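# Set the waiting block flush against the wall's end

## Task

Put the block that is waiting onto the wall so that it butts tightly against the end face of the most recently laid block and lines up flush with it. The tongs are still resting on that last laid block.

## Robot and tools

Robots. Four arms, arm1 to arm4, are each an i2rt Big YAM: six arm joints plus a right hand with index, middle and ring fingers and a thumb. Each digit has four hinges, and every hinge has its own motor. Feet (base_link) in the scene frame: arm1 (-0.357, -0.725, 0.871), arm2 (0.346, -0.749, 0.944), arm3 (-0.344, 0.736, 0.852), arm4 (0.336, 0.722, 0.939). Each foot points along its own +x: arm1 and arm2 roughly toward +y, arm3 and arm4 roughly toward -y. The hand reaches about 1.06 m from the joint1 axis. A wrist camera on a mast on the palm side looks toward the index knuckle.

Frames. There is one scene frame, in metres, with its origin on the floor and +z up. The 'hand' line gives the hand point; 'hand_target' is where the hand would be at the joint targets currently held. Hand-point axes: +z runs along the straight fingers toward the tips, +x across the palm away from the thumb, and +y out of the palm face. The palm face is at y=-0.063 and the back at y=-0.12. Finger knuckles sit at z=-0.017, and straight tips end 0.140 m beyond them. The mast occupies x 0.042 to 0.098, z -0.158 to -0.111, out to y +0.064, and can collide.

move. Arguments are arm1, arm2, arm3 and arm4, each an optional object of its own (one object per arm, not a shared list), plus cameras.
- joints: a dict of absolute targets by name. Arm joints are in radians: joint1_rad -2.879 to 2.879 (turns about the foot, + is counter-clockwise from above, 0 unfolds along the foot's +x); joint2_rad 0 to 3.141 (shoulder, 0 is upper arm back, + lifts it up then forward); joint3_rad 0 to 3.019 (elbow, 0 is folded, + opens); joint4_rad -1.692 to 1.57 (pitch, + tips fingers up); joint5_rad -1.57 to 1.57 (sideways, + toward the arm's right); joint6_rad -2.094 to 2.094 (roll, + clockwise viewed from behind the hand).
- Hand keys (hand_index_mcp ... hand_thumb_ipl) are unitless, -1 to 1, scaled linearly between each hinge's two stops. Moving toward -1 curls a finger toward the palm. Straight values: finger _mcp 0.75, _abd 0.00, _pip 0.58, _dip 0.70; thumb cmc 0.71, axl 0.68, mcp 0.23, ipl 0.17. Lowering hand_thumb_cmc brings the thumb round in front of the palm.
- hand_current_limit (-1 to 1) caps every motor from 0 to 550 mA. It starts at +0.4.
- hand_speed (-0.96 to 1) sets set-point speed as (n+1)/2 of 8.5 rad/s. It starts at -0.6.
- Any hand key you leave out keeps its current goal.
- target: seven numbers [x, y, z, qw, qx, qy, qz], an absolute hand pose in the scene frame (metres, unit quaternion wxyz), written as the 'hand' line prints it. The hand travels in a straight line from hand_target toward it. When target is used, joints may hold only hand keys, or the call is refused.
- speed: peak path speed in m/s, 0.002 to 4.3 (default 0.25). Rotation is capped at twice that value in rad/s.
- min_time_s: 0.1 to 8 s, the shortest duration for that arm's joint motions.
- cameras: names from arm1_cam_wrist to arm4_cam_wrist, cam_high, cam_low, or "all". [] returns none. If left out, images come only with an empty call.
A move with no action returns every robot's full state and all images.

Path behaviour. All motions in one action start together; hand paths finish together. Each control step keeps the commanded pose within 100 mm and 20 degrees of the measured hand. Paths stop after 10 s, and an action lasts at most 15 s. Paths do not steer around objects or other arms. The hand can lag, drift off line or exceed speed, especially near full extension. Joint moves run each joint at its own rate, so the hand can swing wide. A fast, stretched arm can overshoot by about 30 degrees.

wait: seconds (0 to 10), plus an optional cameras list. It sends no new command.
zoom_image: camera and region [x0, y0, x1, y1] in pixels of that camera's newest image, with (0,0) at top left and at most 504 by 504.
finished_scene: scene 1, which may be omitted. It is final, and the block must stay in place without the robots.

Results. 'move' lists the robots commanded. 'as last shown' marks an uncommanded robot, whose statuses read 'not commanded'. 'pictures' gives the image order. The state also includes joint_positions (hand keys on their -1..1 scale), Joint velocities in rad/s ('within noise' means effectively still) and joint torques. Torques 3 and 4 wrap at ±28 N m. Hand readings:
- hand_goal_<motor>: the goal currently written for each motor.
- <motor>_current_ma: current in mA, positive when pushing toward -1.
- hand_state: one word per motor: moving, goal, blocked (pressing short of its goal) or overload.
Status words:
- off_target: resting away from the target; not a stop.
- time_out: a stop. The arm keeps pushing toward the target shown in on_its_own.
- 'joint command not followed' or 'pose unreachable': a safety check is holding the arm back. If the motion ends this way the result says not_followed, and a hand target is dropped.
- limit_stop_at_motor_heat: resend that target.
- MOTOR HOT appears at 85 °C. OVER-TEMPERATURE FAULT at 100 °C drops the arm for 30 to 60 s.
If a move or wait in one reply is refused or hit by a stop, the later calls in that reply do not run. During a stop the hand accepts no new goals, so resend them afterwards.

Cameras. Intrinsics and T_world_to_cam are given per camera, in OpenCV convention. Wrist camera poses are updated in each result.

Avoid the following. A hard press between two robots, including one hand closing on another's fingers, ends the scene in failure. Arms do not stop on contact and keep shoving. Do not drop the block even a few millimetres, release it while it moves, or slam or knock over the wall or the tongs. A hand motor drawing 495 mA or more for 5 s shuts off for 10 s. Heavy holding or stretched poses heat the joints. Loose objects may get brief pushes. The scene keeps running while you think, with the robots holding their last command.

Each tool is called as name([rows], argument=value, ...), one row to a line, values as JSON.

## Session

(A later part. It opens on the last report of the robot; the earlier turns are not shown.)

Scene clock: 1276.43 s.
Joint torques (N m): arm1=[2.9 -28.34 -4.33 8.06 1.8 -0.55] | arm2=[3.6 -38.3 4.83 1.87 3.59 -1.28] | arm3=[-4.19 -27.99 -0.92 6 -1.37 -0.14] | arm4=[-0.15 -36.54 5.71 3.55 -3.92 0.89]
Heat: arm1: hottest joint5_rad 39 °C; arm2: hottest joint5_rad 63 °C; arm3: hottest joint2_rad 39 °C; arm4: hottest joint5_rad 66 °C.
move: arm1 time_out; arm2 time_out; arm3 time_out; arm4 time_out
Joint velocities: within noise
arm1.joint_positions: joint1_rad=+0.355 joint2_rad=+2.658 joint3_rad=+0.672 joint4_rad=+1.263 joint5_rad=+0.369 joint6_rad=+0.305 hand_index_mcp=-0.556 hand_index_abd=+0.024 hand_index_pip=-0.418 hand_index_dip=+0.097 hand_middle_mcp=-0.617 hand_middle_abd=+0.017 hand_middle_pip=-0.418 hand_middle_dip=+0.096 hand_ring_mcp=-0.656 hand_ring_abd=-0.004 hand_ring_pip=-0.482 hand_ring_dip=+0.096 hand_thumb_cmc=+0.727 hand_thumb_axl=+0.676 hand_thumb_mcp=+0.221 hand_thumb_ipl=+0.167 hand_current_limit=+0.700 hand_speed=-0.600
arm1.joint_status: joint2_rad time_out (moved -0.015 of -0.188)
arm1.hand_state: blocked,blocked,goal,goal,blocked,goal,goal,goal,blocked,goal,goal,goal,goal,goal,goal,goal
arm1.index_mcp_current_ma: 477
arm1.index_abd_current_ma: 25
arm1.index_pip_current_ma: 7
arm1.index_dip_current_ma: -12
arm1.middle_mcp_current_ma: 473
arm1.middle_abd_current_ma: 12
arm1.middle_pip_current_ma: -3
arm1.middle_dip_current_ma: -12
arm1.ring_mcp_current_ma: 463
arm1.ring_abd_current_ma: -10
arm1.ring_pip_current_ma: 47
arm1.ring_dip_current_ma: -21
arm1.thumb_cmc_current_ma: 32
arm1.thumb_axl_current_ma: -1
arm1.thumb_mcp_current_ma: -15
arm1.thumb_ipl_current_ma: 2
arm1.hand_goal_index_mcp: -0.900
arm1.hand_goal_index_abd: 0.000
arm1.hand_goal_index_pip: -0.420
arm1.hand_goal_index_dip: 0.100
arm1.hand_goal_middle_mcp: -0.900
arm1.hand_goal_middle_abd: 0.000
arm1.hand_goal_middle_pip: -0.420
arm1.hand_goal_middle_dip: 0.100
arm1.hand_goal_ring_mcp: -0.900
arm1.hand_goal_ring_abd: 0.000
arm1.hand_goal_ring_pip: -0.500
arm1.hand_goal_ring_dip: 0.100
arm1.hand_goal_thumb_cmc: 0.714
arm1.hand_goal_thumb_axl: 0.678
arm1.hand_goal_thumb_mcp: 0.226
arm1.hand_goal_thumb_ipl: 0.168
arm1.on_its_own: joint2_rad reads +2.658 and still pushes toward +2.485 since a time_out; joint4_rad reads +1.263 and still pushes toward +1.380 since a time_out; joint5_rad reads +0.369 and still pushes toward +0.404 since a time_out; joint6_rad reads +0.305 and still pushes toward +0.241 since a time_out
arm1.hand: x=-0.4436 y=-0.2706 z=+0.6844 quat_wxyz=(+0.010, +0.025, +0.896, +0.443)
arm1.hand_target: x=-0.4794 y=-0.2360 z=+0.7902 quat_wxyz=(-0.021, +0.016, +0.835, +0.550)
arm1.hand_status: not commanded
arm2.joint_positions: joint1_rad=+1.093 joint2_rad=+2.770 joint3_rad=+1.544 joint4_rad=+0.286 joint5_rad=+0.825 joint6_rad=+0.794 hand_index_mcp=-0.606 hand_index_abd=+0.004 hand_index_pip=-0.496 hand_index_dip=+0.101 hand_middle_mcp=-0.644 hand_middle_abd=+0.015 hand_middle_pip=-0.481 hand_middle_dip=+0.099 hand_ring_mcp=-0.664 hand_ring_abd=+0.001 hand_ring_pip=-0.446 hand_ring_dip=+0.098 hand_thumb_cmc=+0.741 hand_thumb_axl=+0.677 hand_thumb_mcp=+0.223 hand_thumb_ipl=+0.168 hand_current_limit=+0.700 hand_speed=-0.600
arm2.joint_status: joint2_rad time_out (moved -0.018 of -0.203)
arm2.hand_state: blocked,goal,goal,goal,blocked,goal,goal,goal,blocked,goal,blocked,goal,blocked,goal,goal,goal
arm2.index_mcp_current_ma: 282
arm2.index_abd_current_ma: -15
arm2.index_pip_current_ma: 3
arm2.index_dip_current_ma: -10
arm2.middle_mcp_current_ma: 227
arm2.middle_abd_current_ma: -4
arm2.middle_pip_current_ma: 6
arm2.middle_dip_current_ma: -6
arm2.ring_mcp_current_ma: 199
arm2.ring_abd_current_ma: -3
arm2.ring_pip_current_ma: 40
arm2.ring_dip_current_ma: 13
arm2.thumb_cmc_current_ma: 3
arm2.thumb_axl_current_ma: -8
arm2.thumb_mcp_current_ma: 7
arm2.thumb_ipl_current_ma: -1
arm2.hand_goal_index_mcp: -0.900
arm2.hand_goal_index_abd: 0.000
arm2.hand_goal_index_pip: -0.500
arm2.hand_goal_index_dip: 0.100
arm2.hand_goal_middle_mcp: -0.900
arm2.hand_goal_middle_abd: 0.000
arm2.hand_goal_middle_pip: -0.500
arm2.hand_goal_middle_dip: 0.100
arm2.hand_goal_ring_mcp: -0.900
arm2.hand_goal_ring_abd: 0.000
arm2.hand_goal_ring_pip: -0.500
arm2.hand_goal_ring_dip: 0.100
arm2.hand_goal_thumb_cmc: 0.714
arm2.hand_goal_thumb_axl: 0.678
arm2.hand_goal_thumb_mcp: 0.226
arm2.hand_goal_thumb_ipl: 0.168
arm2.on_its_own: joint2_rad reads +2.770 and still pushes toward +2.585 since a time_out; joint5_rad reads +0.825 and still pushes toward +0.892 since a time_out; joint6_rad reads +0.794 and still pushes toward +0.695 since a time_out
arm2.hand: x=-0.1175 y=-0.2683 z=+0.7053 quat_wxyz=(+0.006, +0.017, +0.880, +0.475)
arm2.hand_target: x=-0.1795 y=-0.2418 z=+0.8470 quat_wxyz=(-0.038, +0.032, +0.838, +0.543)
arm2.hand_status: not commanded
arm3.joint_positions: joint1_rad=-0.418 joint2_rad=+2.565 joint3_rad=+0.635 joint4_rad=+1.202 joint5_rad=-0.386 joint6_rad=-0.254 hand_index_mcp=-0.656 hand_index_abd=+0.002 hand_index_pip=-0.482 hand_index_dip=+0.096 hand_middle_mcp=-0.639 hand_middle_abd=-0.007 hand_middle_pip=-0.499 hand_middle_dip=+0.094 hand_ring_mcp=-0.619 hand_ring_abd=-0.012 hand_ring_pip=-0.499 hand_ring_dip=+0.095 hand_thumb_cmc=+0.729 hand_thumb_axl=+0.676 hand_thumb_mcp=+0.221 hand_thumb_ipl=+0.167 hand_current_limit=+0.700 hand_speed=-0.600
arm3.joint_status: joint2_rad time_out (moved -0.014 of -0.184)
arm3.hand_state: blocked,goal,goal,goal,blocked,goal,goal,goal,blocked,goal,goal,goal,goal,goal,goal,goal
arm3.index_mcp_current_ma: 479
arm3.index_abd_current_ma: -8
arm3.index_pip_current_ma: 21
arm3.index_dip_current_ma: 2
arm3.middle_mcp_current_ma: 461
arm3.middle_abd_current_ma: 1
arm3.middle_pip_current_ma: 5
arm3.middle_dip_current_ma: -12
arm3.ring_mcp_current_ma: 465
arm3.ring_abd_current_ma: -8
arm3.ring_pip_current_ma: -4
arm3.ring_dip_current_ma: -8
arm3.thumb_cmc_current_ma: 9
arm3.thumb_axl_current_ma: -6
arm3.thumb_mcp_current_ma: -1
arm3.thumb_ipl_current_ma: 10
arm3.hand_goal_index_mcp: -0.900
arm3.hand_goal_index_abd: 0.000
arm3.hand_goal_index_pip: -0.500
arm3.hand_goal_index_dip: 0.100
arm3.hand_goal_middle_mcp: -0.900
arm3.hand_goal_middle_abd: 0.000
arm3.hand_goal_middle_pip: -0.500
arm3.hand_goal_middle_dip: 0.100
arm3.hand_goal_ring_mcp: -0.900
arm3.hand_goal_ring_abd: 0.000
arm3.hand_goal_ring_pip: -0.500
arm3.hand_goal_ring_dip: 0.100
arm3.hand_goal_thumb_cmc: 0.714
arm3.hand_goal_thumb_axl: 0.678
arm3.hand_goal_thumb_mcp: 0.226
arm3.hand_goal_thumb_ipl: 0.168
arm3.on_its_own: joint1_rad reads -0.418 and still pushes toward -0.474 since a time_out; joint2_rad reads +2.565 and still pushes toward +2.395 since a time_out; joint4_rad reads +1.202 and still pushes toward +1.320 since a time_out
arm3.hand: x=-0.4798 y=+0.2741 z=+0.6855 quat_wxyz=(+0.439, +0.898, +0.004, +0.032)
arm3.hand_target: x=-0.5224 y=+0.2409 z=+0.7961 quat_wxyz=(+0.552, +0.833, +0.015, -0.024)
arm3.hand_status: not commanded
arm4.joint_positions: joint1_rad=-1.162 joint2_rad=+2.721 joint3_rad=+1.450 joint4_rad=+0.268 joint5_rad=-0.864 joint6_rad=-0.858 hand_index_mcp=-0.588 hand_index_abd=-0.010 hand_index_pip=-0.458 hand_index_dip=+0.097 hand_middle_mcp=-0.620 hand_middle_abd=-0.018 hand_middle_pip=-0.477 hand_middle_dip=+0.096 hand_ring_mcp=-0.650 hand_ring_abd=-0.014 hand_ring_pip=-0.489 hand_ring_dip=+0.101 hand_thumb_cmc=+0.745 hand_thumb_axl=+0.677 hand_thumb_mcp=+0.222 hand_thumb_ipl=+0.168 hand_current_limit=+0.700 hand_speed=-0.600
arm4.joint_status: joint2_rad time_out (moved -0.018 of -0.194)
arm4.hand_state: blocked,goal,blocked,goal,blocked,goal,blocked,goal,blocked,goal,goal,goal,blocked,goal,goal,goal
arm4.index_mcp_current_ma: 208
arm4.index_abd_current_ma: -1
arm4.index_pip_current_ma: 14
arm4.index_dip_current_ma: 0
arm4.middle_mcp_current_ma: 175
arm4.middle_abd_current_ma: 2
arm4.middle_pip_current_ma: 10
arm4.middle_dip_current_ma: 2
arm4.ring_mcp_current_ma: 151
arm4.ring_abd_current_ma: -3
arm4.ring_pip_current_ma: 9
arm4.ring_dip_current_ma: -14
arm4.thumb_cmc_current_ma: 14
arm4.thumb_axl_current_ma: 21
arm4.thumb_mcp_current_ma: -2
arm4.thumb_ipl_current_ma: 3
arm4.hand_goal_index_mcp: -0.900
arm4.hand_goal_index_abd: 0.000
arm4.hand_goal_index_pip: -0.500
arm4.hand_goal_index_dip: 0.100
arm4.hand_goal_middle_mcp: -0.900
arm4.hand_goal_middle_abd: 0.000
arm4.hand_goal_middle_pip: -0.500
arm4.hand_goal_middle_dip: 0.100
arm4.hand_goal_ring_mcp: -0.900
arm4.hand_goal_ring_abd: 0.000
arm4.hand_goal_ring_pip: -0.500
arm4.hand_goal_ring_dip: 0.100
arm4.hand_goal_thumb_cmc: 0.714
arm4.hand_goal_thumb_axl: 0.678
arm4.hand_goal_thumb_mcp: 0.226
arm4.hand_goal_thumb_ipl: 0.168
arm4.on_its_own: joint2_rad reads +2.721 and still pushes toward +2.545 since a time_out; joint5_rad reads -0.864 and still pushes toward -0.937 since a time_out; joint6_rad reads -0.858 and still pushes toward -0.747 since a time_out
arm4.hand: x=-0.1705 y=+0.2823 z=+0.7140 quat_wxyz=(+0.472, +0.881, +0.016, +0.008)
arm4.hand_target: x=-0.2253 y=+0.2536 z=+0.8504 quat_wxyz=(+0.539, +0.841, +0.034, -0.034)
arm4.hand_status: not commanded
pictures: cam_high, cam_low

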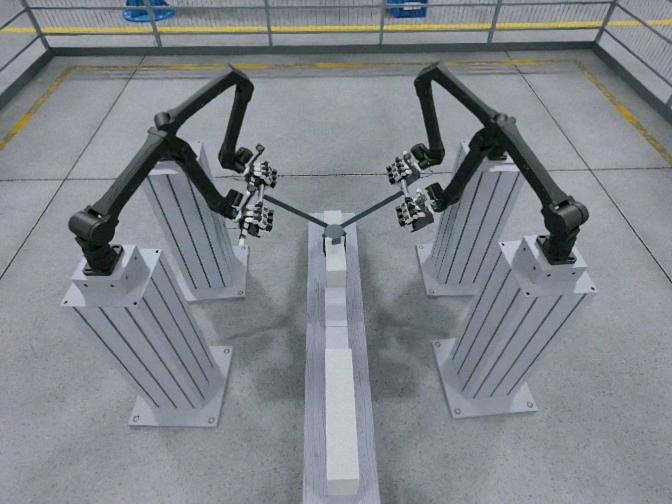

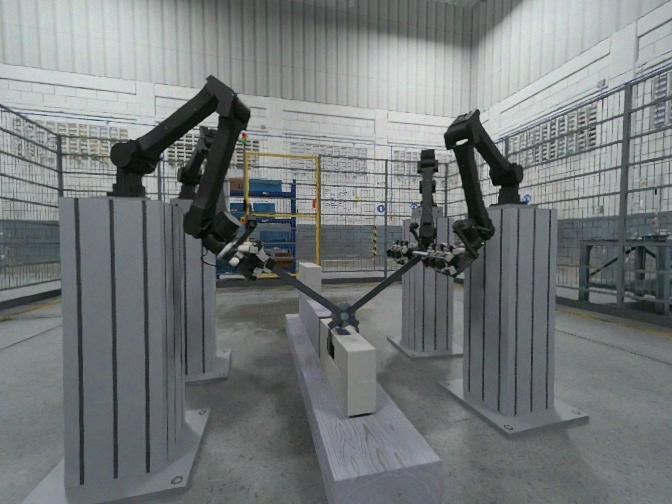

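move(arm1={"joints":{"joint2_rad":2.255,"joint3_rad":0.615,"joint4_rad":1.169},"min_time_s":2}, arm2={"joints":{"joint2_rad":2.481,"joint3_rad":1.56,"joint4_rad":0.216},"min_time_s":2}, arm3={"joints":{"joint2_rad":2.163,"joint3_rad":0.613,"joint4_rad":1.092},"min_time_s":2}, arm4={"joints":{"joint2_rad":2.436,"joint3_rad":1.465,"joint4_rad":0.19},"min_time_s":2}, cameras=["cam_low","cam_high"])

zoom_image(camera="cam_low", region=[240, 220, 440, 420])

Scene clock: 1328.50 s.
Joint torques (N m): arm1=[0.62 -30.1 -0.36 7.62 1.87 -1.03] | arm2=[2.73 -38.89 7.53 1.07 3.23 -1.5] | arm3=[-0.73 -29.63 2.74 4.9 -1.21 0.12] | arm4=[0.91 -37.3 8.54 2.28 -3.95 1.02]
Heat: arm1: hottest joint2_rad 39 °C; arm2: hottest joint2_rad 70 °C; arm3: hottest joint2_rad 40 °C; arm4: hottest joint5_rad 69 °C.
move: arm1 time_out; arm2 time_out; arm3 time_out; arm4 time_out
Joint velocities: within noise
arm1.joint_positions: joint1_rad=+0.386 joint2_rad=+2.450 joint3_rad=+0.604 joint4_rad=+1.057 joint5_rad=+0.368 joint6_rad=+0.358 hand_index_mcp=-0.587 hand_index_abd=-0.005 hand_index_pip=-0.418 hand_index_dip=+0.097 hand_middle_mcp=-0.624 hand_middle_abd=-0.006 hand_middle_pip=-0.418 hand_middle_dip=+0.096 hand_ring_mcp=-0.659 hand_ring_abd=-0.004 hand_ring_pip=-0.472 hand_ring_dip=+0.095 hand_thumb_cmc=+0.727 hand_thumb_axl=+0.676 hand_thumb_mcp=+0.221 hand_thumb_ipl=+0.167 hand_current_limit=+0.700 hand_speed=-0.600
arm1.joint_status: joint2_rad time_out (moved -0.208 of -0.403); joint4_rad time_out (moved -0.206 of -0.094); the others done
arm1.hand_state: blocked,goal,goal,goal,blocked,goal,goal,goal,blocked,goal,blocked,goal,goal,goal,goal,goal
arm1.index_mcp_current_ma: 472
arm1.index_abd_current_ma: -10
arm1.index_pip_current_ma: 2
arm1.index_dip_current_ma: -5
arm1.middle_mcp_current_ma: 476
arm1.middle_abd_current_ma: -22
arm1.middle_pip_current_ma: -5
arm1.middle_dip_current_ma: -17
arm1.ring_mcp_current_ma: 460
arm1.ring_abd_current_ma: -7
arm1.ring_pip_current_ma: 71
arm1.ring_dip_current_ma: -23
arm1.thumb_cmc_current_ma: 32
arm1.thumb_axl_current_ma: -1
arm1.thumb_mcp_current_ma: -17
arm1.thumb_ipl_current_ma: -1
arm1.hand_goal_index_mcp: -0.900
arm1.hand_goal_index_abd: 0.000
arm1.hand_goal_index_pip: -0.420
arm1.hand_goal_index_dip: 0.100
arm1.hand_goal_middle_mcp: -0.900
arm1.hand_goal_middle_abd: 0.000
arm1.hand_goal_middle_pip: -0.420
arm1.hand_goal_middle_dip: 0.100
arm1.hand_goal_ring_mcp: -0.900
arm1.hand_goal_ring_abd: 0.000
arm1.hand_goal_ring_pip: -0.500
arm1.hand_goal_ring_dip: 0.100
arm1.hand_goal_thumb_cmc: 0.714
arm1.hand_goal_thumb_axl: 0.678
arm1.hand_goal_thumb_mcp: 0.226
arm1.hand_goal_thumb_ipl: 0.168
arm1.on_its_own: joint2_rad reads +2.450 and still pushes toward +2.255 since a time_out; joint4_rad reads +1.057 and still pushes toward +1.169 since a time_out; joint5_rad reads +0.368 and still pushes toward +0.404 since a time_out; joint6_rad reads +0.358 and still pushes toward +0.241 since a time_out; hand_index_mcp moved -0.031 toward your old target -0.900
arm1.hand: x=-0.4582 y=-0.2642 z=+0.7250 quat_wxyz=(+0.005, +0.028, +0.909, +0.417)
arm1.hand_target: x=-0.4899 y=-0.2152 z=+0.8480 quat_wxyz=(-0.018, +0.014, +0.838, +0.545)
arm1.hand_status: not commanded
arm2.joint_positions: joint1_rad=+1.108 joint2_rad=+2.672 joint3_rad=+1.510 joint4_rad=+0.205 joint5_rad=+0.834 joint6_rad=+0.811 hand_index_mcp=-0.610 hand_index_abd=+0.004 hand_index_pip=-0.497 hand_index_dip=+0.101 hand_middle_mcp=-0.645 hand_middle_abd=+0.008 hand_middle_pip=-0.483 hand_middle_dip=+0.099 hand_ring_mcp=-0.665 hand_ring_abd=+0.006 hand_ring_pip=-0.429 hand_ring_dip=+0.098 hand_thumb_cmc=+0.741 hand_thumb_axl=+0.677 hand_thumb_mcp=+0.223 hand_thumb_ipl=+0.168 hand_current_limit=+0.700 hand_speed=-0.600
arm2.joint_status: joint2_rad time_out (moved -0.099 of -0.289); the others done
arm2.hand_state: blocked,goal,goal,goal,blocked,goal,goal,goal,blocked,goal,blocked,goal,blocked,goal,goal,goal
arm2.index_mcp_current_ma: 260
arm2.index_abd_current_ma: 7
arm2.index_pip_current_ma: 0
arm2.index_dip_current_ma: 6
arm2.middle_mcp_current_ma: 222
arm2.middle_abd_current_ma: -5
arm2.middle_pip_current_ma: 12
arm2.middle_dip_current_ma: -4
arm2.ring_mcp_current_ma: 207
arm2.ring_abd_current_ma: 3
arm2.ring_pip_current_ma: 50
arm2.ring_dip_current_ma: 18
arm2.thumb_cmc_current_ma: 12
arm2.thumb_axl_current_ma: 6
arm2.thumb_mcp_current_ma: -11
arm2.thumb_ipl_current_ma: 3
arm2.hand_goal_index_mcp: -0.900
arm2.hand_goal_index_abd: 0.000
arm2.hand_goal_index_pip: -0.500
arm2.hand_goal_index_dip: 0.100
arm2.hand_goal_middle_mcp: -0.900
arm2.hand_goal_middle_abd: 0.000
arm2.hand_goal_middle_pip: -0.500
arm2.hand_goal_middle_dip: 0.100
arm2.hand_goal_ring_mcp: -0.900
arm2.hand_goal_ring_abd: 0.000
arm2.hand_goal_ring_pip: -0.500
arm2.hand_goal_ring_dip: 0.100
arm2.hand_goal_thumb_cmc: 0.714
arm2.hand_goal_thumb_axl: 0.678
arm2.hand_goal_thumb_mcp: 0.226
arm2.hand_goal_thumb_ipl: 0.168
arm2.on_its_own: joint2_rad reads +2.672 and still pushes toward +2.481 since a time_out; joint5_rad reads +0.834 and still pushes toward +0.892 since a time_out; joint6_rad reads +0.811 and still pushes toward +0.695 since a time_out
arm2.hand: x=-0.1333 y=-0.2694 z=+0.7504 quat_wxyz=(+0.008, +0.015, +0.880, +0.475)
arm2.hand_target: x=-0.1929 y=-0.2342 z=+0.9054 quat_wxyz=(-0.038, +0.032, +0.838, +0.543)
arm2.hand_status: not commanded
arm3.joint_positions: joint1_rad=-0.453 joint2_rad=+2.356 joint3_rad=+0.581 joint4_rad=+0.999 joint5_rad=-0.390 joint6_rad=-0.286 hand_index_mcp=-0.667 hand_index_abd=+0.002 hand_index_pip=-0.460 hand_index_dip=+0.096 hand_middle_mcp=-0.654 hand_middle_abd=+0.002 hand_middle_pip=-0.484 hand_middle_dip=+0.094 hand_ring_mcp=-0.640 hand_ring_abd=+0.007 hand_ring_pip=-0.499 hand_ring_dip=+0.095 hand_thumb_cmc=+0.729 hand_thumb_axl=+0.676 hand_thumb_mcp=+0.221 hand_thumb_ipl=+0.167 hand_current_limit=+0.700 hand_speed=-0.600
arm3.joint_status: joint2_rad time_out (moved -0.208 of -0.402); joint4_rad time_out (moved -0.203 of -0.110); the others done
arm3.hand_state: blocked,goal,blocked,goal,blocked,goal,goal,goal,blocked,goal,goal,goal,goal,goal,goal,goal
arm3.index_mcp_current_ma: 445
arm3.index_abd_current_ma: -2
arm3.index_pip_current_ma: 41
arm3.index_dip_current_ma: 1
arm3.middle_mcp_current_ma: 462
arm3.middle_abd_current_ma: 6
arm3.middle_pip_current_ma: 15
arm3.middle_dip_current_ma: -10
arm3.ring_mcp_current_ma: 461
arm3.ring_abd_current_ma: 1
arm3.ring_pip_current_ma: -9
arm3.ring_dip_current_ma: -11
arm3.thumb_cmc_current_ma: 12
arm3.thumb_axl_current_ma: -4
arm3.thumb_mcp_current_ma: 0
arm3.thumb_ipl_current_ma: 9
arm3.hand_goal_index_mcp: -0.900
arm3.hand_goal_index_abd: 0.000
arm3.hand_goal_index_pip: -0.500
arm3.hand_goal_index_dip: 0.100
arm3.hand_goal_middle_mcp: -0.900
arm3.hand_goal_middle_abd: 0.000
arm3.hand_goal_middle_pip: -0.500
arm3.hand_goal_middle_dip: 0.100
arm3.hand_goal_ring_mcp: -0.900
arm3.hand_goal_ring_abd: 0.000
arm3.hand_goal_ring_pip: -0.500
arm3.hand_goal_ring_dip: 0.100
arm3.hand_goal_thumb_cmc: 0.714
arm3.hand_goal_thumb_axl: 0.678
arm3.hand_goal_thumb_mcp: 0.226
arm3.hand_goal_thumb_ipl: 0.168
arm3.on_its_own: joint2_rad reads +2.356 and still pushes toward +2.163 since a time_out; joint4_rad reads +0.999 and still pushes toward +1.092 since a time_out; joint6_rad reads -0.286 and still pushes toward -0.248 since a time_out; hand_ring_mcp moved -0.021 toward your old target -0.900
arm3.hand: x=-0.4982 y=+0.2667 z=+0.7290 quat_wxyz=(+0.420, +0.907, -0.001, +0.028)
arm3.hand_target: x=-0.5336 y=+0.2192 z=+0.8547 quat_wxyz=(+0.547, +0.837, +0.014, -0.021)
arm3.hand_status: not commanded
arm4.joint_positions: joint1_rad=-1.173 joint2_rad=+2.615 joint3_rad=+1.420 joint4_rad=+0.176 joint5_rad=-0.864 joint6_rad=-0.873 hand_index_mcp=-0.591 hand_index_abd=-0.017 hand_index_pip=-0.459 hand_index_dip=+0.097 hand_middle_mcp=-0.622 hand_middle_abd=-0.021 hand_middle_pip=-0.477 hand_middle_dip=+0.096 hand_ring_mcp=-0.652 hand_ring_abd=-0.018 hand_ring_pip=-0.489 hand_ring_dip=+0.101 hand_thumb_cmc=+0.745 hand_thumb_axl=+0.677 hand_thumb_mcp=+0.222 hand_thumb_ipl=+0.168 hand_current_limit=+0.700 hand_speed=-0.600
arm4.joint_status: joint2_rad time_out (moved -0.106 of -0.285); the others done
arm4.hand_state: blocked,goal,blocked,goal,blocked,blocked,blocked,goal,blocked,goal,goal,goal,blocked,goal,goal,goal
arm4.index_mcp_current_ma: 212
arm4.index_abd_current_ma: -6
arm4.index_pip_current_ma: 1
arm4.index_dip_current_ma: -2
arm4.middle_mcp_current_ma: 164
arm4.middle_abd_current_ma: -2
arm4.middle_pip_current_ma: 20
arm4.middle_dip_current_ma: -14
arm4.ring_mcp_current_ma: 144
arm4.ring_abd_current_ma: -13
arm4.ring_pip_current_ma: 14
arm4.ring_dip_current_ma: -5
arm4.thumb_cmc_current_ma: 11
arm4.thumb_axl_current_ma: 7
arm4.thumb_mcp_current_ma: -4
arm4.thumb_ipl_current_ma: -9
arm4.hand_goal_index_mcp: -0.900
arm4.hand_goal_index_abd: 0.000
arm4.hand_goal_index_pip: -0.500
arm4.hand_goal_index_dip: 0.100
arm4.hand_goal_middle_mcp: -0.900
arm4.hand_goal_middle_abd: 0.000
arm4.hand_goal_middle_pip: -0.500
arm4.hand_goal_middle_dip: 0.100
arm4.hand_goal_ring_mcp: -0.900
arm4.hand_goal_ring_abd: 0.000
arm4.hand_goal_ring_pip: -0.500
arm4.hand_goal_ring_dip: 0.100
arm4.hand_goal_thumb_cmc: 0.714
arm4.hand_goal_thumb_axl: 0.678
arm4.hand_goal_thumb_mcp: 0.226
arm4.hand_goal_thumb_ipl: 0.168
arm4.on_its_own: joint2_rad reads +2.615 and still pushes toward +2.436 since a time_out; joint5_rad reads -0.864 and still pushes toward -0.937 since a time_out; joint6_rad reads -0.873 and still pushes toward -0.747 since a time_out
arm4.hand: x=-0.1859 y=+0.2806 z=+0.7610 quat_wxyz=(+0.469, +0.883, +0.014, +0.008)
arm4.hand_target: x=-0.2375 y=+0.2466 z=+0.9066 quat_wxyz=(+0.536, +0.843, +0.031, -0.028)
arm4.hand_status: not commanded
pictures: cam_high, cam_low

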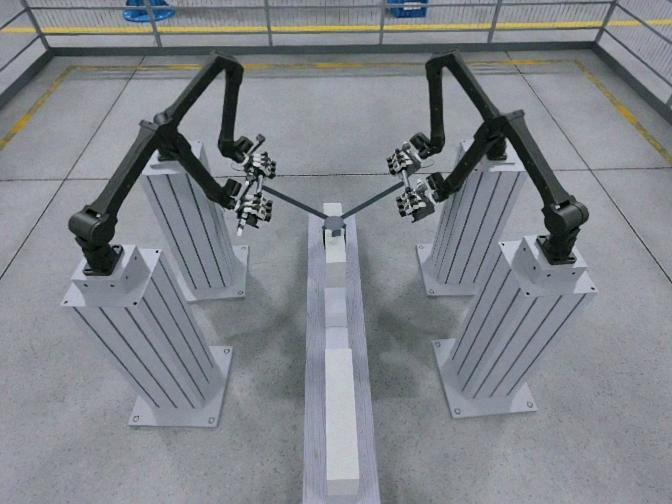

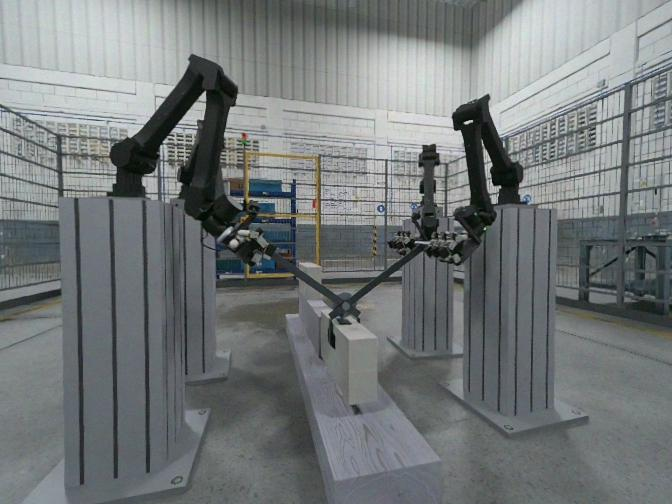

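Scaled by 2.520 from the camera's image (finer frame: 960x720).

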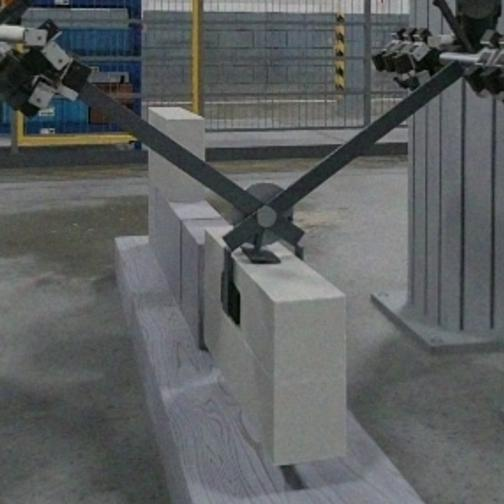

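move(arm1={"joints":{"joint2_rad":2.50,"joint3_rad":0.634,"joint4_rad":1.38},"min_time_s":3}, arm2={"joints":{"joint2_rad":2.62,"joint3_rad":1.571,"joint4_rad":0.31},"min_time_s":3}, arm3={"joints":{"joint2_rad":2.41,"joint3_rad":0.617,"joint4_rad":1.32},"min_time_s":3}, arm4={"joints":{"joint2_rad":2.575,"joint3_rad":1.474,"joint4_rad":0.29},"min_time_s":3}, cameras=["cam_low"])

Scene clock: 1348.50 s.
Joint torques (N m): arm1=[1.79 -22.59 -3.43 10.67 1.86 -0.68] | arm2=[2.32 -32.85 6.48 2.65 3.21 -1.31] | arm3=[-2.96 -23.24 -0.88 7.25 -0.96 -0.15] | arm4=[0.5 -31.62 7.21 4.27 -3.93 0.9]
Heat: arm1: hottest joint2_rad 42 °C; arm2: hottest joint2_rad 70 °C; arm3: hottest joint2_rad 37 °C; arm4: hottest joint5_rad 70 °C.
move: arm1 time_out; arm2 done; arm3 time_out; arm4 time_out
Joint velocities: within noise
arm1.joint_positions: joint1_rad=+0.371 joint2_rad=+2.610 joint3_rad=+0.649 joint4_rad=+1.204 joint5_rad=+0.368 joint6_rad=+0.319 hand_index_mcp=-0.584 hand_index_abd=+0.016 hand_index_pip=-0.418 hand_index_dip=+0.097 hand_middle_mcp=-0.623 hand_middle_abd=+0.012 hand_middle_pip=-0.418 hand_middle_dip=+0.096 hand_ring_mcp=-0.658 hand_ring_abd=-0.002 hand_ring_pip=-0.475 hand_ring_dip=+0.096 hand_thumb_cmc=+0.727 hand_thumb_axl=+0.676 hand_thumb_mcp=+0.221 hand_thumb_ipl=+0.167 hand_current_limit=+0.700 hand_speed=-0.600
arm1.joint_status: joint4_rad time_out (moved +0.147 of +0.323); the others done
arm1.hand_state: blocked,goal,goal,goal,blocked,goal,goal,goal,blocked,goal,blocked,goal,goal,goal,goal,goal
arm1.index_mcp_current_ma: 475
arm1.index_abd_current_ma: 17
arm1.index_pip_current_ma: -2
arm1.index_dip_current_ma: -18
arm1.middle_mcp_current_ma: 478
arm1.middle_abd_current_ma: 8
arm1.middle_pip_current_ma: 1
arm1.middle_dip_current_ma: -14
arm1.ring_mcp_current_ma: 459
arm1.ring_abd_current_ma: 2
arm1.ring_pip_current_ma: 73
arm1.ring_dip_current_ma: -11
arm1.thumb_cmc_current_ma: 27
arm1.thumb_axl_current_ma: -1
arm1.thumb_mcp_current_ma: -21
arm1.thumb_ipl_current_ma: -4
arm1.hand_goal_index_mcp: -0.900
arm1.hand_goal_index_abd: 0.000
arm1.hand_goal_index_pip: -0.420
arm1.hand_goal_index_dip: 0.100
arm1.hand_goal_middle_mcp: -0.900
arm1.hand_goal_middle_abd: 0.000
arm1.hand_goal_middle_pip: -0.420
arm1.hand_goal_middle_dip: 0.100
arm1.hand_goal_ring_mcp: -0.900
arm1.hand_goal_ring_abd: 0.000
arm1.hand_goal_ring_pip: -0.500
arm1.hand_goal_ring_dip: 0.100
arm1.hand_goal_thumb_cmc: 0.714
arm1.hand_goal_thumb_axl: 0.678
arm1.hand_goal_thumb_mcp: 0.226
arm1.hand_goal_thumb_ipl: 0.168
arm1.on_its_own: joint4_rad reads +1.204 and still pushes toward +1.380 since a time_out; joint5_rad reads +0.368 and still pushes toward +0.404 since a time_out; joint6_rad reads +0.319 and still pushes toward +0.241 since a time_out
arm1.hand: x=-0.4495 y=-0.2725 z=+0.6909 quat_wxyz=(+0.010, +0.020, +0.903, +0.430)
arm1.hand_target: x=-0.4755 y=-0.2440 z=+0.7813 quat_wxyz=(-0.015, +0.012, +0.842, +0.539)
arm1.hand_status: not commanded
arm2.joint_positions: joint1_rad=+1.108 joint2_rad=+2.741 joint3_rad=+1.532 joint4_rad=+0.260 joint5_rad=+0.834 joint6_rad=+0.796 hand_index_mcp=-0.609 hand_index_abd=+0.004 hand_index_pip=-0.497 hand_index_dip=+0.101 hand_middle_mcp=-0.642 hand_middle_abd=+0.015 hand_middle_pip=-0.485 hand_middle_dip=+0.099 hand_ring_mcp=-0.667 hand_ring_abd=+0.001 hand_ring_pip=-0.440 hand_ring_dip=+0.098 hand_thumb_cmc=+0.741 hand_thumb_axl=+0.677 hand_thumb_mcp=+0.223 hand_thumb_ipl=+0.168 hand_current_limit=+0.700 hand_speed=-0.600
arm2.joint_status: all done
arm2.hand_state: blocked,goal,goal,goal,blocked,goal,goal,goal,blocked,goal,blocked,goal,blocked,goal,goal,goal
arm2.index_mcp_current_ma: 280
arm2.index_abd_current_ma: 0
arm2.index_pip_current_ma: -11
arm2.index_dip_current_ma: -6
arm2.middle_mcp_current_ma: 251
arm2.middle_abd_current_ma: 6
arm2.middle_pip_current_ma: 10
arm2.middle_dip_current_ma: 5
arm2.ring_mcp_current_ma: 205
arm2.ring_abd_current_ma: 23
arm2.ring_pip_current_ma: 40
arm2.ring_dip_current_ma: 20
arm2.thumb_cmc_current_ma: 5
arm2.thumb_axl_current_ma: 9
arm2.thumb_mcp_current_ma: 3
arm2.thumb_ipl_current_ma: -3
arm2.hand_goal_index_mcp: -0.900
arm2.hand_goal_index_abd: 0.000
arm2.hand_goal_index_pip: -0.500
arm2.hand_goal_index_dip: 0.100
arm2.hand_goal_middle_mcp: -0.900
arm2.hand_goal_middle_abd: 0.000
arm2.hand_goal_middle_pip: -0.500
arm2.hand_goal_middle_dip: 0.100
arm2.hand_goal_ring_mcp: -0.900
arm2.hand_goal_ring_abd: 0.000
arm2.hand_goal_ring_pip: -0.500
arm2.hand_goal_ring_dip: 0.100
arm2.hand_goal_thumb_cmc: 0.714
arm2.hand_goal_thumb_axl: 0.678
arm2.hand_goal_thumb_mcp: 0.226
arm2.hand_goal_thumb_ipl: 0.168
arm2.on_its_own: joint5_rad reads +0.834 and still pushes toward +0.892 since a time_out; joint6_rad reads +0.796 and still pushes toward +0.695 since a time_out
arm2.hand: x=-0.1263 y=-0.2739 z=+0.7189 quat_wxyz=(+0.009, +0.011, +0.879, +0.476)
arm2.hand_target: x=-0.1749 y=-0.2445 z=+0.8253 quat_wxyz=(-0.026, +0.025, +0.843, +0.537)
arm2.hand_status: not commanded
arm3.joint_positions: joint1_rad=-0.430 joint2_rad=+2.530 joint3_rad=+0.622 joint4_rad=+1.170 joint5_rad=-0.395 joint6_rad=-0.253 hand_index_mcp=-0.666 hand_index_abd=+0.001 hand_index_pip=-0.461 hand_index_dip=+0.096 hand_middle_mcp=-0.652 hand_middle_abd=+0.001 hand_middle_pip=-0.484 hand_middle_dip=+0.094 hand_ring_mcp=-0.639 hand_ring_abd=-0.004 hand_ring_pip=-0.498 hand_ring_dip=+0.095 hand_thumb_cmc=+0.729 hand_thumb_axl=+0.676 hand_thumb_mcp=+0.221 hand_thumb_ipl=+0.167 hand_current_limit=+0.700 hand_speed=-0.600
arm3.joint_status: joint4_rad time_out (moved +0.171 of +0.321); the others done
arm3.hand_state: blocked,goal,blocked,goal,blocked,goal,goal,goal,blocked,goal,goal,goal,goal,goal,goal,goal
arm3.index_mcp_current_ma: 450
arm3.index_abd_current_ma: -2
arm3.index_pip_current_ma: 37
arm3.index_dip_current_ma: -2
arm3.middle_mcp_current_ma: 462
arm3.middle_abd_current_ma: 1
arm3.middle_pip_current_ma: 17
arm3.middle_dip_current_ma: -13
arm3.ring_mcp_current_ma: 463
arm3.ring_abd_current_ma: -5
arm3.ring_pip_current_ma: -3
arm3.ring_dip_current_ma: -10
arm3.thumb_cmc_current_ma: 8
arm3.thumb_axl_current_ma: -4
arm3.thumb_mcp_current_ma: -4
arm3.thumb_ipl_current_ma: 7
arm3.hand_goal_index_mcp: -0.900
arm3.hand_goal_index_abd: 0.000
arm3.hand_goal_index_pip: -0.500
arm3.hand_goal_index_dip: 0.100
arm3.hand_goal_middle_mcp: -0.900
arm3.hand_goal_middle_abd: 0.000
arm3.hand_goal_middle_pip: -0.500
arm3.hand_goal_middle_dip: 0.100
arm3.hand_goal_ring_mcp: -0.900
arm3.hand_goal_ring_abd: 0.000
arm3.hand_goal_ring_pip: -0.500
arm3.hand_goal_ring_dip: 0.100
arm3.hand_goal_thumb_cmc: 0.714
arm3.hand_goal_thumb_axl: 0.678
arm3.hand_goal_thumb_mcp: 0.226
arm3.hand_goal_thumb_ipl: 0.168
arm3.on_its_own: joint4_rad reads +1.170 and still pushes toward +1.320 since a time_out
arm3.hand: x=-0.4848 y=+0.2739 z=+0.6931 quat_wxyz=(+0.436, +0.899, -0.001, +0.035)
arm3.hand_target: x=-0.5187 y=+0.2483 z=+0.7862 quat_wxyz=(+0.541, +0.841, +0.012, -0.018)
arm3.hand_status: not commanded
arm4.joint_positions: joint1_rad=-1.173 joint2_rad=+2.691 joint3_rad=+1.441 joint4_rad=+0.232 joint5_rad=-0.864 joint6_rad=-0.857 hand_index_mcp=-0.587 hand_index_abd=-0.013 hand_index_pip=-0.466 hand_index_dip=+0.097 hand_middle_mcp=-0.620 hand_middle_abd=-0.020 hand_middle_pip=-0.481 hand_middle_dip=+0.097 hand_ring_mcp=-0.653 hand_ring_abd=-0.017 hand_ring_pip=-0.485 hand_ring_dip=+0.101 hand_thumb_cmc=+0.745 hand_thumb_axl=+0.677 hand_thumb_mcp=+0.222 hand_thumb_ipl=+0.168 hand_current_limit=+0.700 hand_speed=-0.600
arm4.joint_status: joint4_rad time_out (moved +0.056 of +0.114); the others done
arm4.hand_state: blocked,goal,blocked,goal,blocked,blocked,goal,goal,blocked,goal,goal,goal,blocked,goal,goal,goal
arm4.index_mcp_current_ma: 210
arm4.index_abd_current_ma: -16
arm4.index_pip_current_ma: 4
arm4.index_dip_current_ma: 5
arm4.middle_mcp_current_ma: 176
arm4.middle_abd_current_ma: -4
arm4.middle_pip_current_ma: 5
arm4.middle_dip_current_ma: -6
arm4.ring_mcp_current_ma: 153
arm4.ring_abd_current_ma: -7
arm4.ring_pip_current_ma: 15
arm4.ring_dip_current_ma: -17
arm4.thumb_cmc_current_ma: 17
arm4.thumb_axl_current_ma: 8
arm4.thumb_mcp_current_ma: 10
arm4.thumb_ipl_current_ma: -2
arm4.hand_goal_index_mcp: -0.900
arm4.hand_goal_index_abd: 0.000
arm4.hand_goal_index_pip: -0.500
arm4.hand_goal_index_dip: 0.100
arm4.hand_goal_middle_mcp: -0.900
arm4.hand_goal_middle_abd: 0.000
arm4.hand_goal_middle_pip: -0.500
arm4.hand_goal_middle_dip: 0.100
arm4.hand_goal_ring_mcp: -0.900
arm4.hand_goal_ring_abd: 0.000
arm4.hand_goal_ring_pip: -0.500
arm4.hand_goal_ring_dip: 0.100
arm4.hand_goal_thumb_cmc: 0.714
arm4.hand_goal_thumb_axl: 0.678
arm4.hand_goal_thumb_mcp: 0.226
arm4.hand_goal_thumb_ipl: 0.168
arm4.on_its_own: joint4_rad reads +0.232 and still pushes toward +0.290 since a time_out; joint5_rad reads -0.864 and still pushes toward -0.937 since a time_out; joint6_rad reads -0.857 and still pushes toward -0.747 since a time_out
arm4.hand: x=-0.1780 y=+0.2859 z=+0.7257 quat_wxyz=(+0.469, +0.883, +0.008, +0.012)
arm4.hand_target: x=-0.2202 y=+0.2566 z=+0.8284 quat_wxyz=(+0.531, +0.847, +0.024, -0.017)
arm4.hand_status: not commanded

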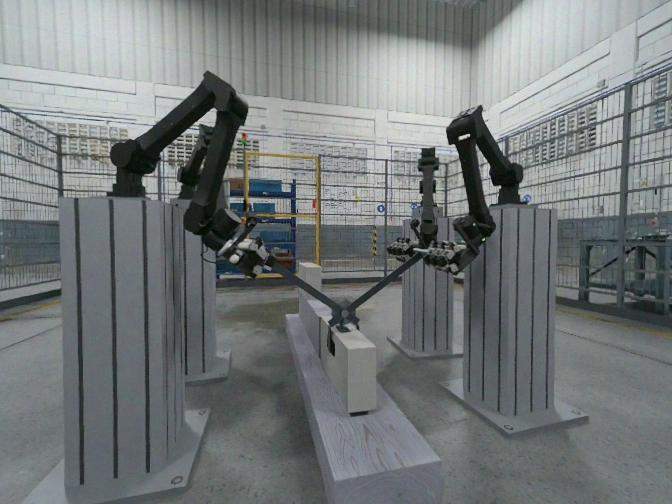

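move(arm1={"joints":{"joint2_rad":2.62,"joint3_rad":0.64,"joint4_rad":1.32},"min_time_s":3}, arm2={"joints":{"joint2_rad":2.75,"joint3_rad":1.56,"joint4_rad":0.30},"min_time_s":3}, arm3={"joints":{"joint2_rad":2.53,"joint3_rad":0.617,"joint4_rad":1.26},"min_time_s":3}, arm4={"joints":{"joint2_rad":2.70,"joint3_rad":1.465,"joint4_rad":0.28},"min_time_s":3}, cameras=["cam_low","cam_high"])

Scene clock: 1357.40 s.
Joint torques (N m): arm1=[2.73 -18.32 -6.8 7.9 1.85 -0.66] | arm2=[3.14 -28.22 2.88 1.24 3.22 -1.21] | arm3=[-4.13 -19.25 -4.19 4.81 -1.08 -0.16] | arm4=[0.32 -26.4 3.32 2.65 -3.92 0.83]
Heat: arm1: hottest joint2_rad 41 °C; arm2: hottest joint2_rad 66 °C; arm3: hottest joint2_rad 36 °C; arm4: hottest joint5_rad 70 °C.
move: arm1 time_out; arm2 done; arm3 time_out; arm4 done
Joint velocities: within noise
arm1.joint_positions: joint1_rad=+0.358 joint2_rad=+2.682 joint3_rad=+0.692 joint4_rad=+1.205 joint5_rad=+0.368 joint6_rad=+0.316 hand_index_mcp=-0.564 hand_index_abd=+0.022 hand_index_pip=-0.418 hand_index_dip=+0.097 hand_middle_mcp=-0.620 hand_middle_abd=+0.006 hand_middle_pip=-0.418 hand_middle_dip=+0.096 hand_ring_mcp=-0.665 hand_ring_abd=-0.004 hand_ring_pip=-0.465 hand_ring_dip=+0.096 hand_thumb_cmc=+0.727 hand_thumb_axl=+0.676 hand_thumb_mcp=+0.221 hand_thumb_ipl=+0.167 hand_current_limit=+0.700 hand_speed=-0.600
arm1.joint_status: joint4_rad time_out (moved +0.000 of +0.116); the others done
arm1.hand_state: blocked,blocked,goal,goal,blocked,goal,goal,goal,blocked,goal,blocked,goal,goal,goal,goal,goal
arm1.index_mcp_current_ma: 468
arm1.index_abd_current_ma: 24
arm1.index_pip_current_ma: -1
arm1.index_dip_current_ma: -11
arm1.middle_mcp_current_ma: 478
arm1.middle_abd_current_ma: 2
arm1.middle_pip_current_ma: -2
arm1.middle_dip_current_ma: -14
arm1.ring_mcp_current_ma: 455
arm1.ring_abd_current_ma: -9
arm1.ring_pip_current_ma: 95
arm1.ring_dip_current_ma: -14
arm1.thumb_cmc_current_ma: 41
arm1.thumb_axl_current_ma: -6
arm1.thumb_mcp_current_ma: -14
arm1.thumb_ipl_current_ma: -6
arm1.hand_goal_index_mcp: -0.900
arm1.hand_goal_index_abd: 0.000
arm1.hand_goal_index_pip: -0.420
arm1.hand_goal_index_dip: 0.100
arm1.hand_goal_middle_mcp: -0.900
arm1.hand_goal_middle_abd: 0.000
arm1.hand_goal_middle_pip: -0.420
arm1.hand_goal_middle_dip: 0.100
arm1.hand_goal_ring_mcp: -0.900
arm1.hand_goal_ring_abd: 0.000
arm1.hand_goal_ring_pip: -0.500
arm1.hand_goal_ring_dip: 0.100
arm1.hand_goal_thumb_cmc: 0.714
arm1.hand_goal_thumb_axl: 0.678
arm1.hand_goal_thumb_mcp: 0.226
arm1.hand_goal_thumb_ipl: 0.168
arm1.on_its_own: joint4_rad reads +1.205 and still pushes toward +1.320 since a time_out; joint5_rad reads +0.368 and still pushes toward +0.404 since a time_out; joint6_rad reads +0.316 and still pushes toward +0.241 since a time_out
arm1.hand: x=-0.4420 y=-0.2751 z=+0.6630 quat_wxyz=(+0.019, +0.022, +0.908, +0.418)
arm1.hand_target: x=-0.4616 y=-0.2718 z=+0.7146 quat_wxyz=(+0.019, -0.007, +0.881, +0.472)
arm1.hand_status: not commanded
arm2.joint_positions: joint1_rad=+1.105 joint2_rad=+2.805 joint3_rad=+1.567 joint4_rad=+0.287 joint5_rad=+0.834 joint6_rad=+0.791 hand_index_mcp=-0.609 hand_index_abd=+0.010 hand_index_pip=-0.497 hand_index_dip=+0.101 hand_middle_mcp=-0.643 hand_middle_abd=+0.015 hand_middle_pip=-0.485 hand_middle_dip=+0.099 hand_ring_mcp=-0.671 hand_ring_abd=+0.002 hand_ring_pip=-0.431 hand_ring_dip=+0.098 hand_thumb_cmc=+0.741 hand_thumb_axl=+0.677 hand_thumb_mcp=+0.223 hand_thumb_ipl=+0.168 hand_current_limit=+0.700 hand_speed=-0.600
arm2.joint_status: all done
arm2.hand_state: blocked,goal,goal,goal,blocked,goal,goal,goal,blocked,goal,blocked,goal,blocked,goal,goal,goal
arm2.index_mcp_current_ma: 270
arm2.index_abd_current_ma: 20
arm2.index_pip_current_ma: 4
arm2.index_dip_current_ma: -5
arm2.middle_mcp_current_ma: 236
arm2.middle_abd_current_ma: -7
arm2.middle_pip_current_ma: 8
arm2.middle_dip_current_ma: 4
arm2.ring_mcp_current_ma: 196
arm2.ring_abd_current_ma: 6
arm2.ring_pip_current_ma: 56
arm2.ring_dip_current_ma: 7
arm2.thumb_cmc_current_ma: 24
arm2.thumb_axl_current_ma: -10
arm2.thumb_mcp_current_ma: 7
arm2.thumb_ipl_current_ma: -12
arm2.hand_goal_index_mcp: -0.900
arm2.hand_goal_index_abd: 0.000
arm2.hand_goal_index_pip: -0.500
arm2.hand_goal_index_dip: 0.100
arm2.hand_goal_middle_mcp: -0.900
arm2.hand_goal_middle_abd: 0.000
arm2.hand_goal_middle_pip: -0.500
arm2.hand_goal_middle_dip: 0.100
arm2.hand_goal_ring_mcp: -0.900
arm2.hand_goal_ring_abd: 0.000
arm2.hand_goal_ring_pip: -0.500
arm2.hand_goal_ring_dip: 0.100
arm2.hand_goal_thumb_cmc: 0.714
arm2.hand_goal_thumb_axl: 0.678
arm2.hand_goal_thumb_mcp: 0.226
arm2.hand_goal_thumb_ipl: 0.168
arm2.on_its_own: joint5_rad reads +0.834 and still pushes toward +0.892 since a time_out; joint6_rad reads +0.791 and still pushes toward +0.695 since a time_out
arm2.hand: x=-0.1200 y=-0.2754 z=+0.6908 quat_wxyz=(+0.011, +0.009, +0.879, +0.476)
arm2.hand_target: x=-0.1373 y=-0.2661 z=+0.7351 quat_wxyz=(+0.030, -0.010, +0.862, +0.505)
arm2.hand_status: not commanded
arm3.joint_positions: joint1_rad=-0.418 joint2_rad=+2.604 joint3_rad=+0.664 joint4_rad=+1.170 joint5_rad=-0.392 joint6_rad=-0.252 hand_index_mcp=-0.675 hand_index_abd=+0.002 hand_index_pip=-0.448 hand_index_dip=+0.096 hand_middle_mcp=-0.653 hand_middle_abd=+0.003 hand_middle_pip=-0.484 hand_middle_dip=+0.094 hand_ring_mcp=-0.631 hand_ring_abd=-0.004 hand_ring_pip=-0.499 hand_ring_dip=+0.095 hand_thumb_cmc=+0.729 hand_thumb_axl=+0.676 hand_thumb_mcp=+0.221 hand_thumb_ipl=+0.167 hand_current_limit=+0.700 hand_speed=-0.600
arm3.joint_status: joint4_rad time_out (moved +0.000 of +0.090); the others done
arm3.hand_state: blocked,goal,blocked,goal,blocked,goal,goal,goal,blocked,goal,goal,goal,goal,goal,goal,goal
arm3.index_mcp_current_ma: 424
arm3.index_abd_current_ma: 0
arm3.index_pip_current_ma: 55
arm3.index_dip_current_ma: 0
arm3.middle_mcp_current_ma: 458
arm3.middle_abd_current_ma: 9
arm3.middle_pip_current_ma: 17
arm3.middle_dip_current_ma: -9
arm3.ring_mcp_current_ma: 462
arm3.ring_abd_current_ma: -6
arm3.ring_pip_current_ma: -4
arm3.ring_dip_current_ma: -9
arm3.thumb_cmc_current_ma: 10
arm3.thumb_axl_current_ma: -5
arm3.thumb_mcp_current_ma: -2
arm3.thumb_ipl_current_ma: 11
arm3.hand_goal_index_mcp: -0.900
arm3.hand_goal_index_abd: 0.000
arm3.hand_goal_index_pip: -0.500
arm3.hand_goal_index_dip: 0.100
arm3.hand_goal_middle_mcp: -0.900
arm3.hand_goal_middle_abd: 0.000
arm3.hand_goal_middle_pip: -0.500
arm3.hand_goal_middle_dip: 0.100
arm3.hand_goal_ring_mcp: -0.900
arm3.hand_goal_ring_abd: 0.000
arm3.hand_goal_ring_pip: -0.500
arm3.hand_goal_ring_dip: 0.100
arm3.hand_goal_thumb_cmc: 0.714
arm3.hand_goal_thumb_axl: 0.678
arm3.hand_goal_thumb_mcp: 0.226
arm3.hand_goal_thumb_ipl: 0.168
arm3.on_its_own: joint1_rad reads -0.418 and still pushes toward -0.474 since a time_out; joint4_rad reads +1.170 and still pushes toward +1.260 since a time_out
arm3.hand: x=-0.4780 y=+0.2757 z=+0.6634 quat_wxyz=(+0.422, +0.906, +0.001, +0.043)
arm3.hand_target: x=-0.5044 y=+0.2758 z=+0.7142 quat_wxyz=(+0.472, +0.881, -0.009, +0.017)
arm3.hand_status: not commanded
arm4.joint_positions: joint1_rad=-1.170 joint2_rad=+2.758 joint3_rad=+1.475 joint4_rad=+0.259 joint5_rad=-0.864 joint6_rad=-0.852 hand_index_mcp=-0.589 hand_index_abd=-0.018 hand_index_pip=-0.466 hand_index_dip=+0.097 hand_middle_mcp=-0.621 hand_middle_abd=-0.022 hand_middle_pip=-0.480 hand_middle_dip=+0.097 hand_ring_mcp=-0.653 hand_ring_abd=-0.018 hand_ring_pip=-0.485 hand_ring_dip=+0.101 hand_thumb_cmc=+0.745 hand_thumb_axl=+0.677 hand_thumb_mcp=+0.222 hand_thumb_ipl=+0.168 hand_current_limit=+0.700 hand_speed=-0.600
arm4.joint_status: all done
arm4.hand_state: blocked,goal,blocked,goal,blocked,blocked,goal,goal,blocked,goal,goal,goal,blocked,goal,goal,goal
arm4.index_mcp_current_ma: 212
arm4.index_abd_current_ma: -6
arm4.index_pip_current_ma: 15
arm4.index_dip_current_ma: 5
arm4.middle_mcp_current_ma: 178
arm4.middle_abd_current_ma: 8
arm4.middle_pip_current_ma: 13
arm4.middle_dip_current_ma: 2
arm4.ring_mcp_current_ma: 148
arm4.ring_abd_current_ma: -6
arm4.ring_pip_current_ma: -4
arm4.ring_dip_current_ma: -18
arm4.thumb_cmc_current_ma: 10
arm4.thumb_axl_current_ma: 1
arm4.thumb_mcp_current_ma: 13
arm4.thumb_ipl_current_ma: 2
arm4.hand_goal_index_mcp: -0.900
arm4.hand_goal_index_abd: 0.000
arm4.hand_goal_index_pip: -0.500
arm4.hand_goal_index_dip: 0.100
arm4.hand_goal_middle_mcp: -0.900
arm4.hand_goal_middle_abd: 0.000
arm4.hand_goal_middle_pip: -0.500
arm4.hand_goal_middle_dip: 0.100
arm4.hand_goal_ring_mcp: -0.900
arm4.hand_goal_ring_abd: 0.000
arm4.hand_goal_ring_pip: -0.500
arm4.hand_goal_ring_dip: 0.100
arm4.hand_goal_thumb_cmc: 0.714
arm4.hand_goal_thumb_axl: 0.678
arm4.hand_goal_thumb_mcp: 0.226
arm4.hand_goal_thumb_ipl: 0.168
arm4.on_its_own: joint5_rad reads -0.864 and still pushes toward -0.937 since a time_out; joint6_rad reads -0.852 and still pushes toward -0.747 since a time_out
arm4.hand: x=-0.1716 y=+0.2877 z=+0.6957 quat_wxyz=(+0.468, +0.884, +0.005, +0.016)
arm4.hand_target: x=-0.1851 y=+0.2755 z=+0.7405 quat_wxyz=(+0.503, +0.863, -0.011, +0.038)
arm4.hand_status: not commanded
pictures: cam_high, cam_low

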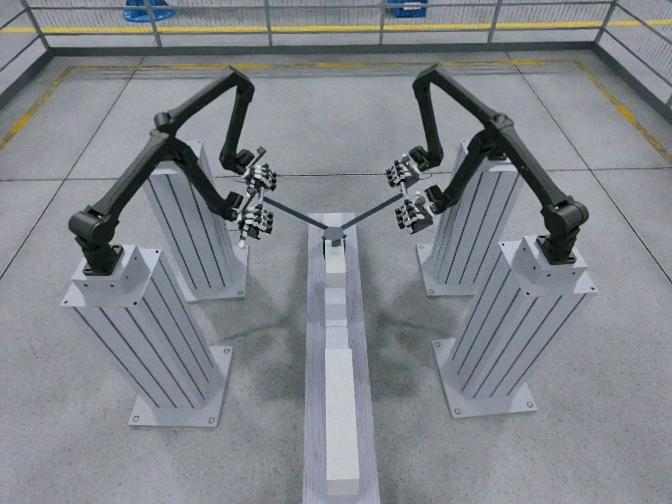

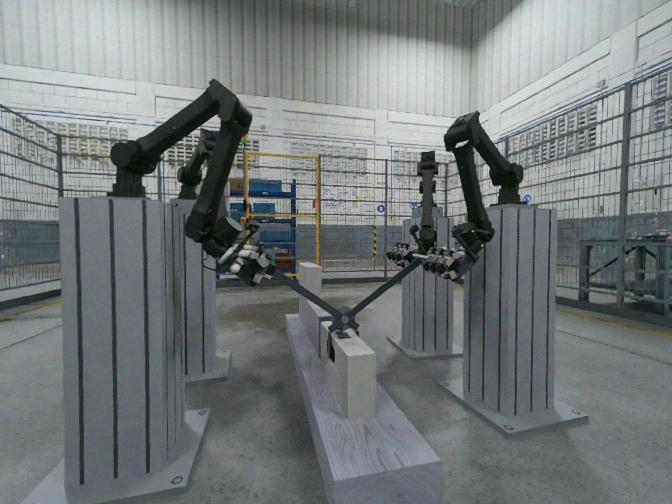

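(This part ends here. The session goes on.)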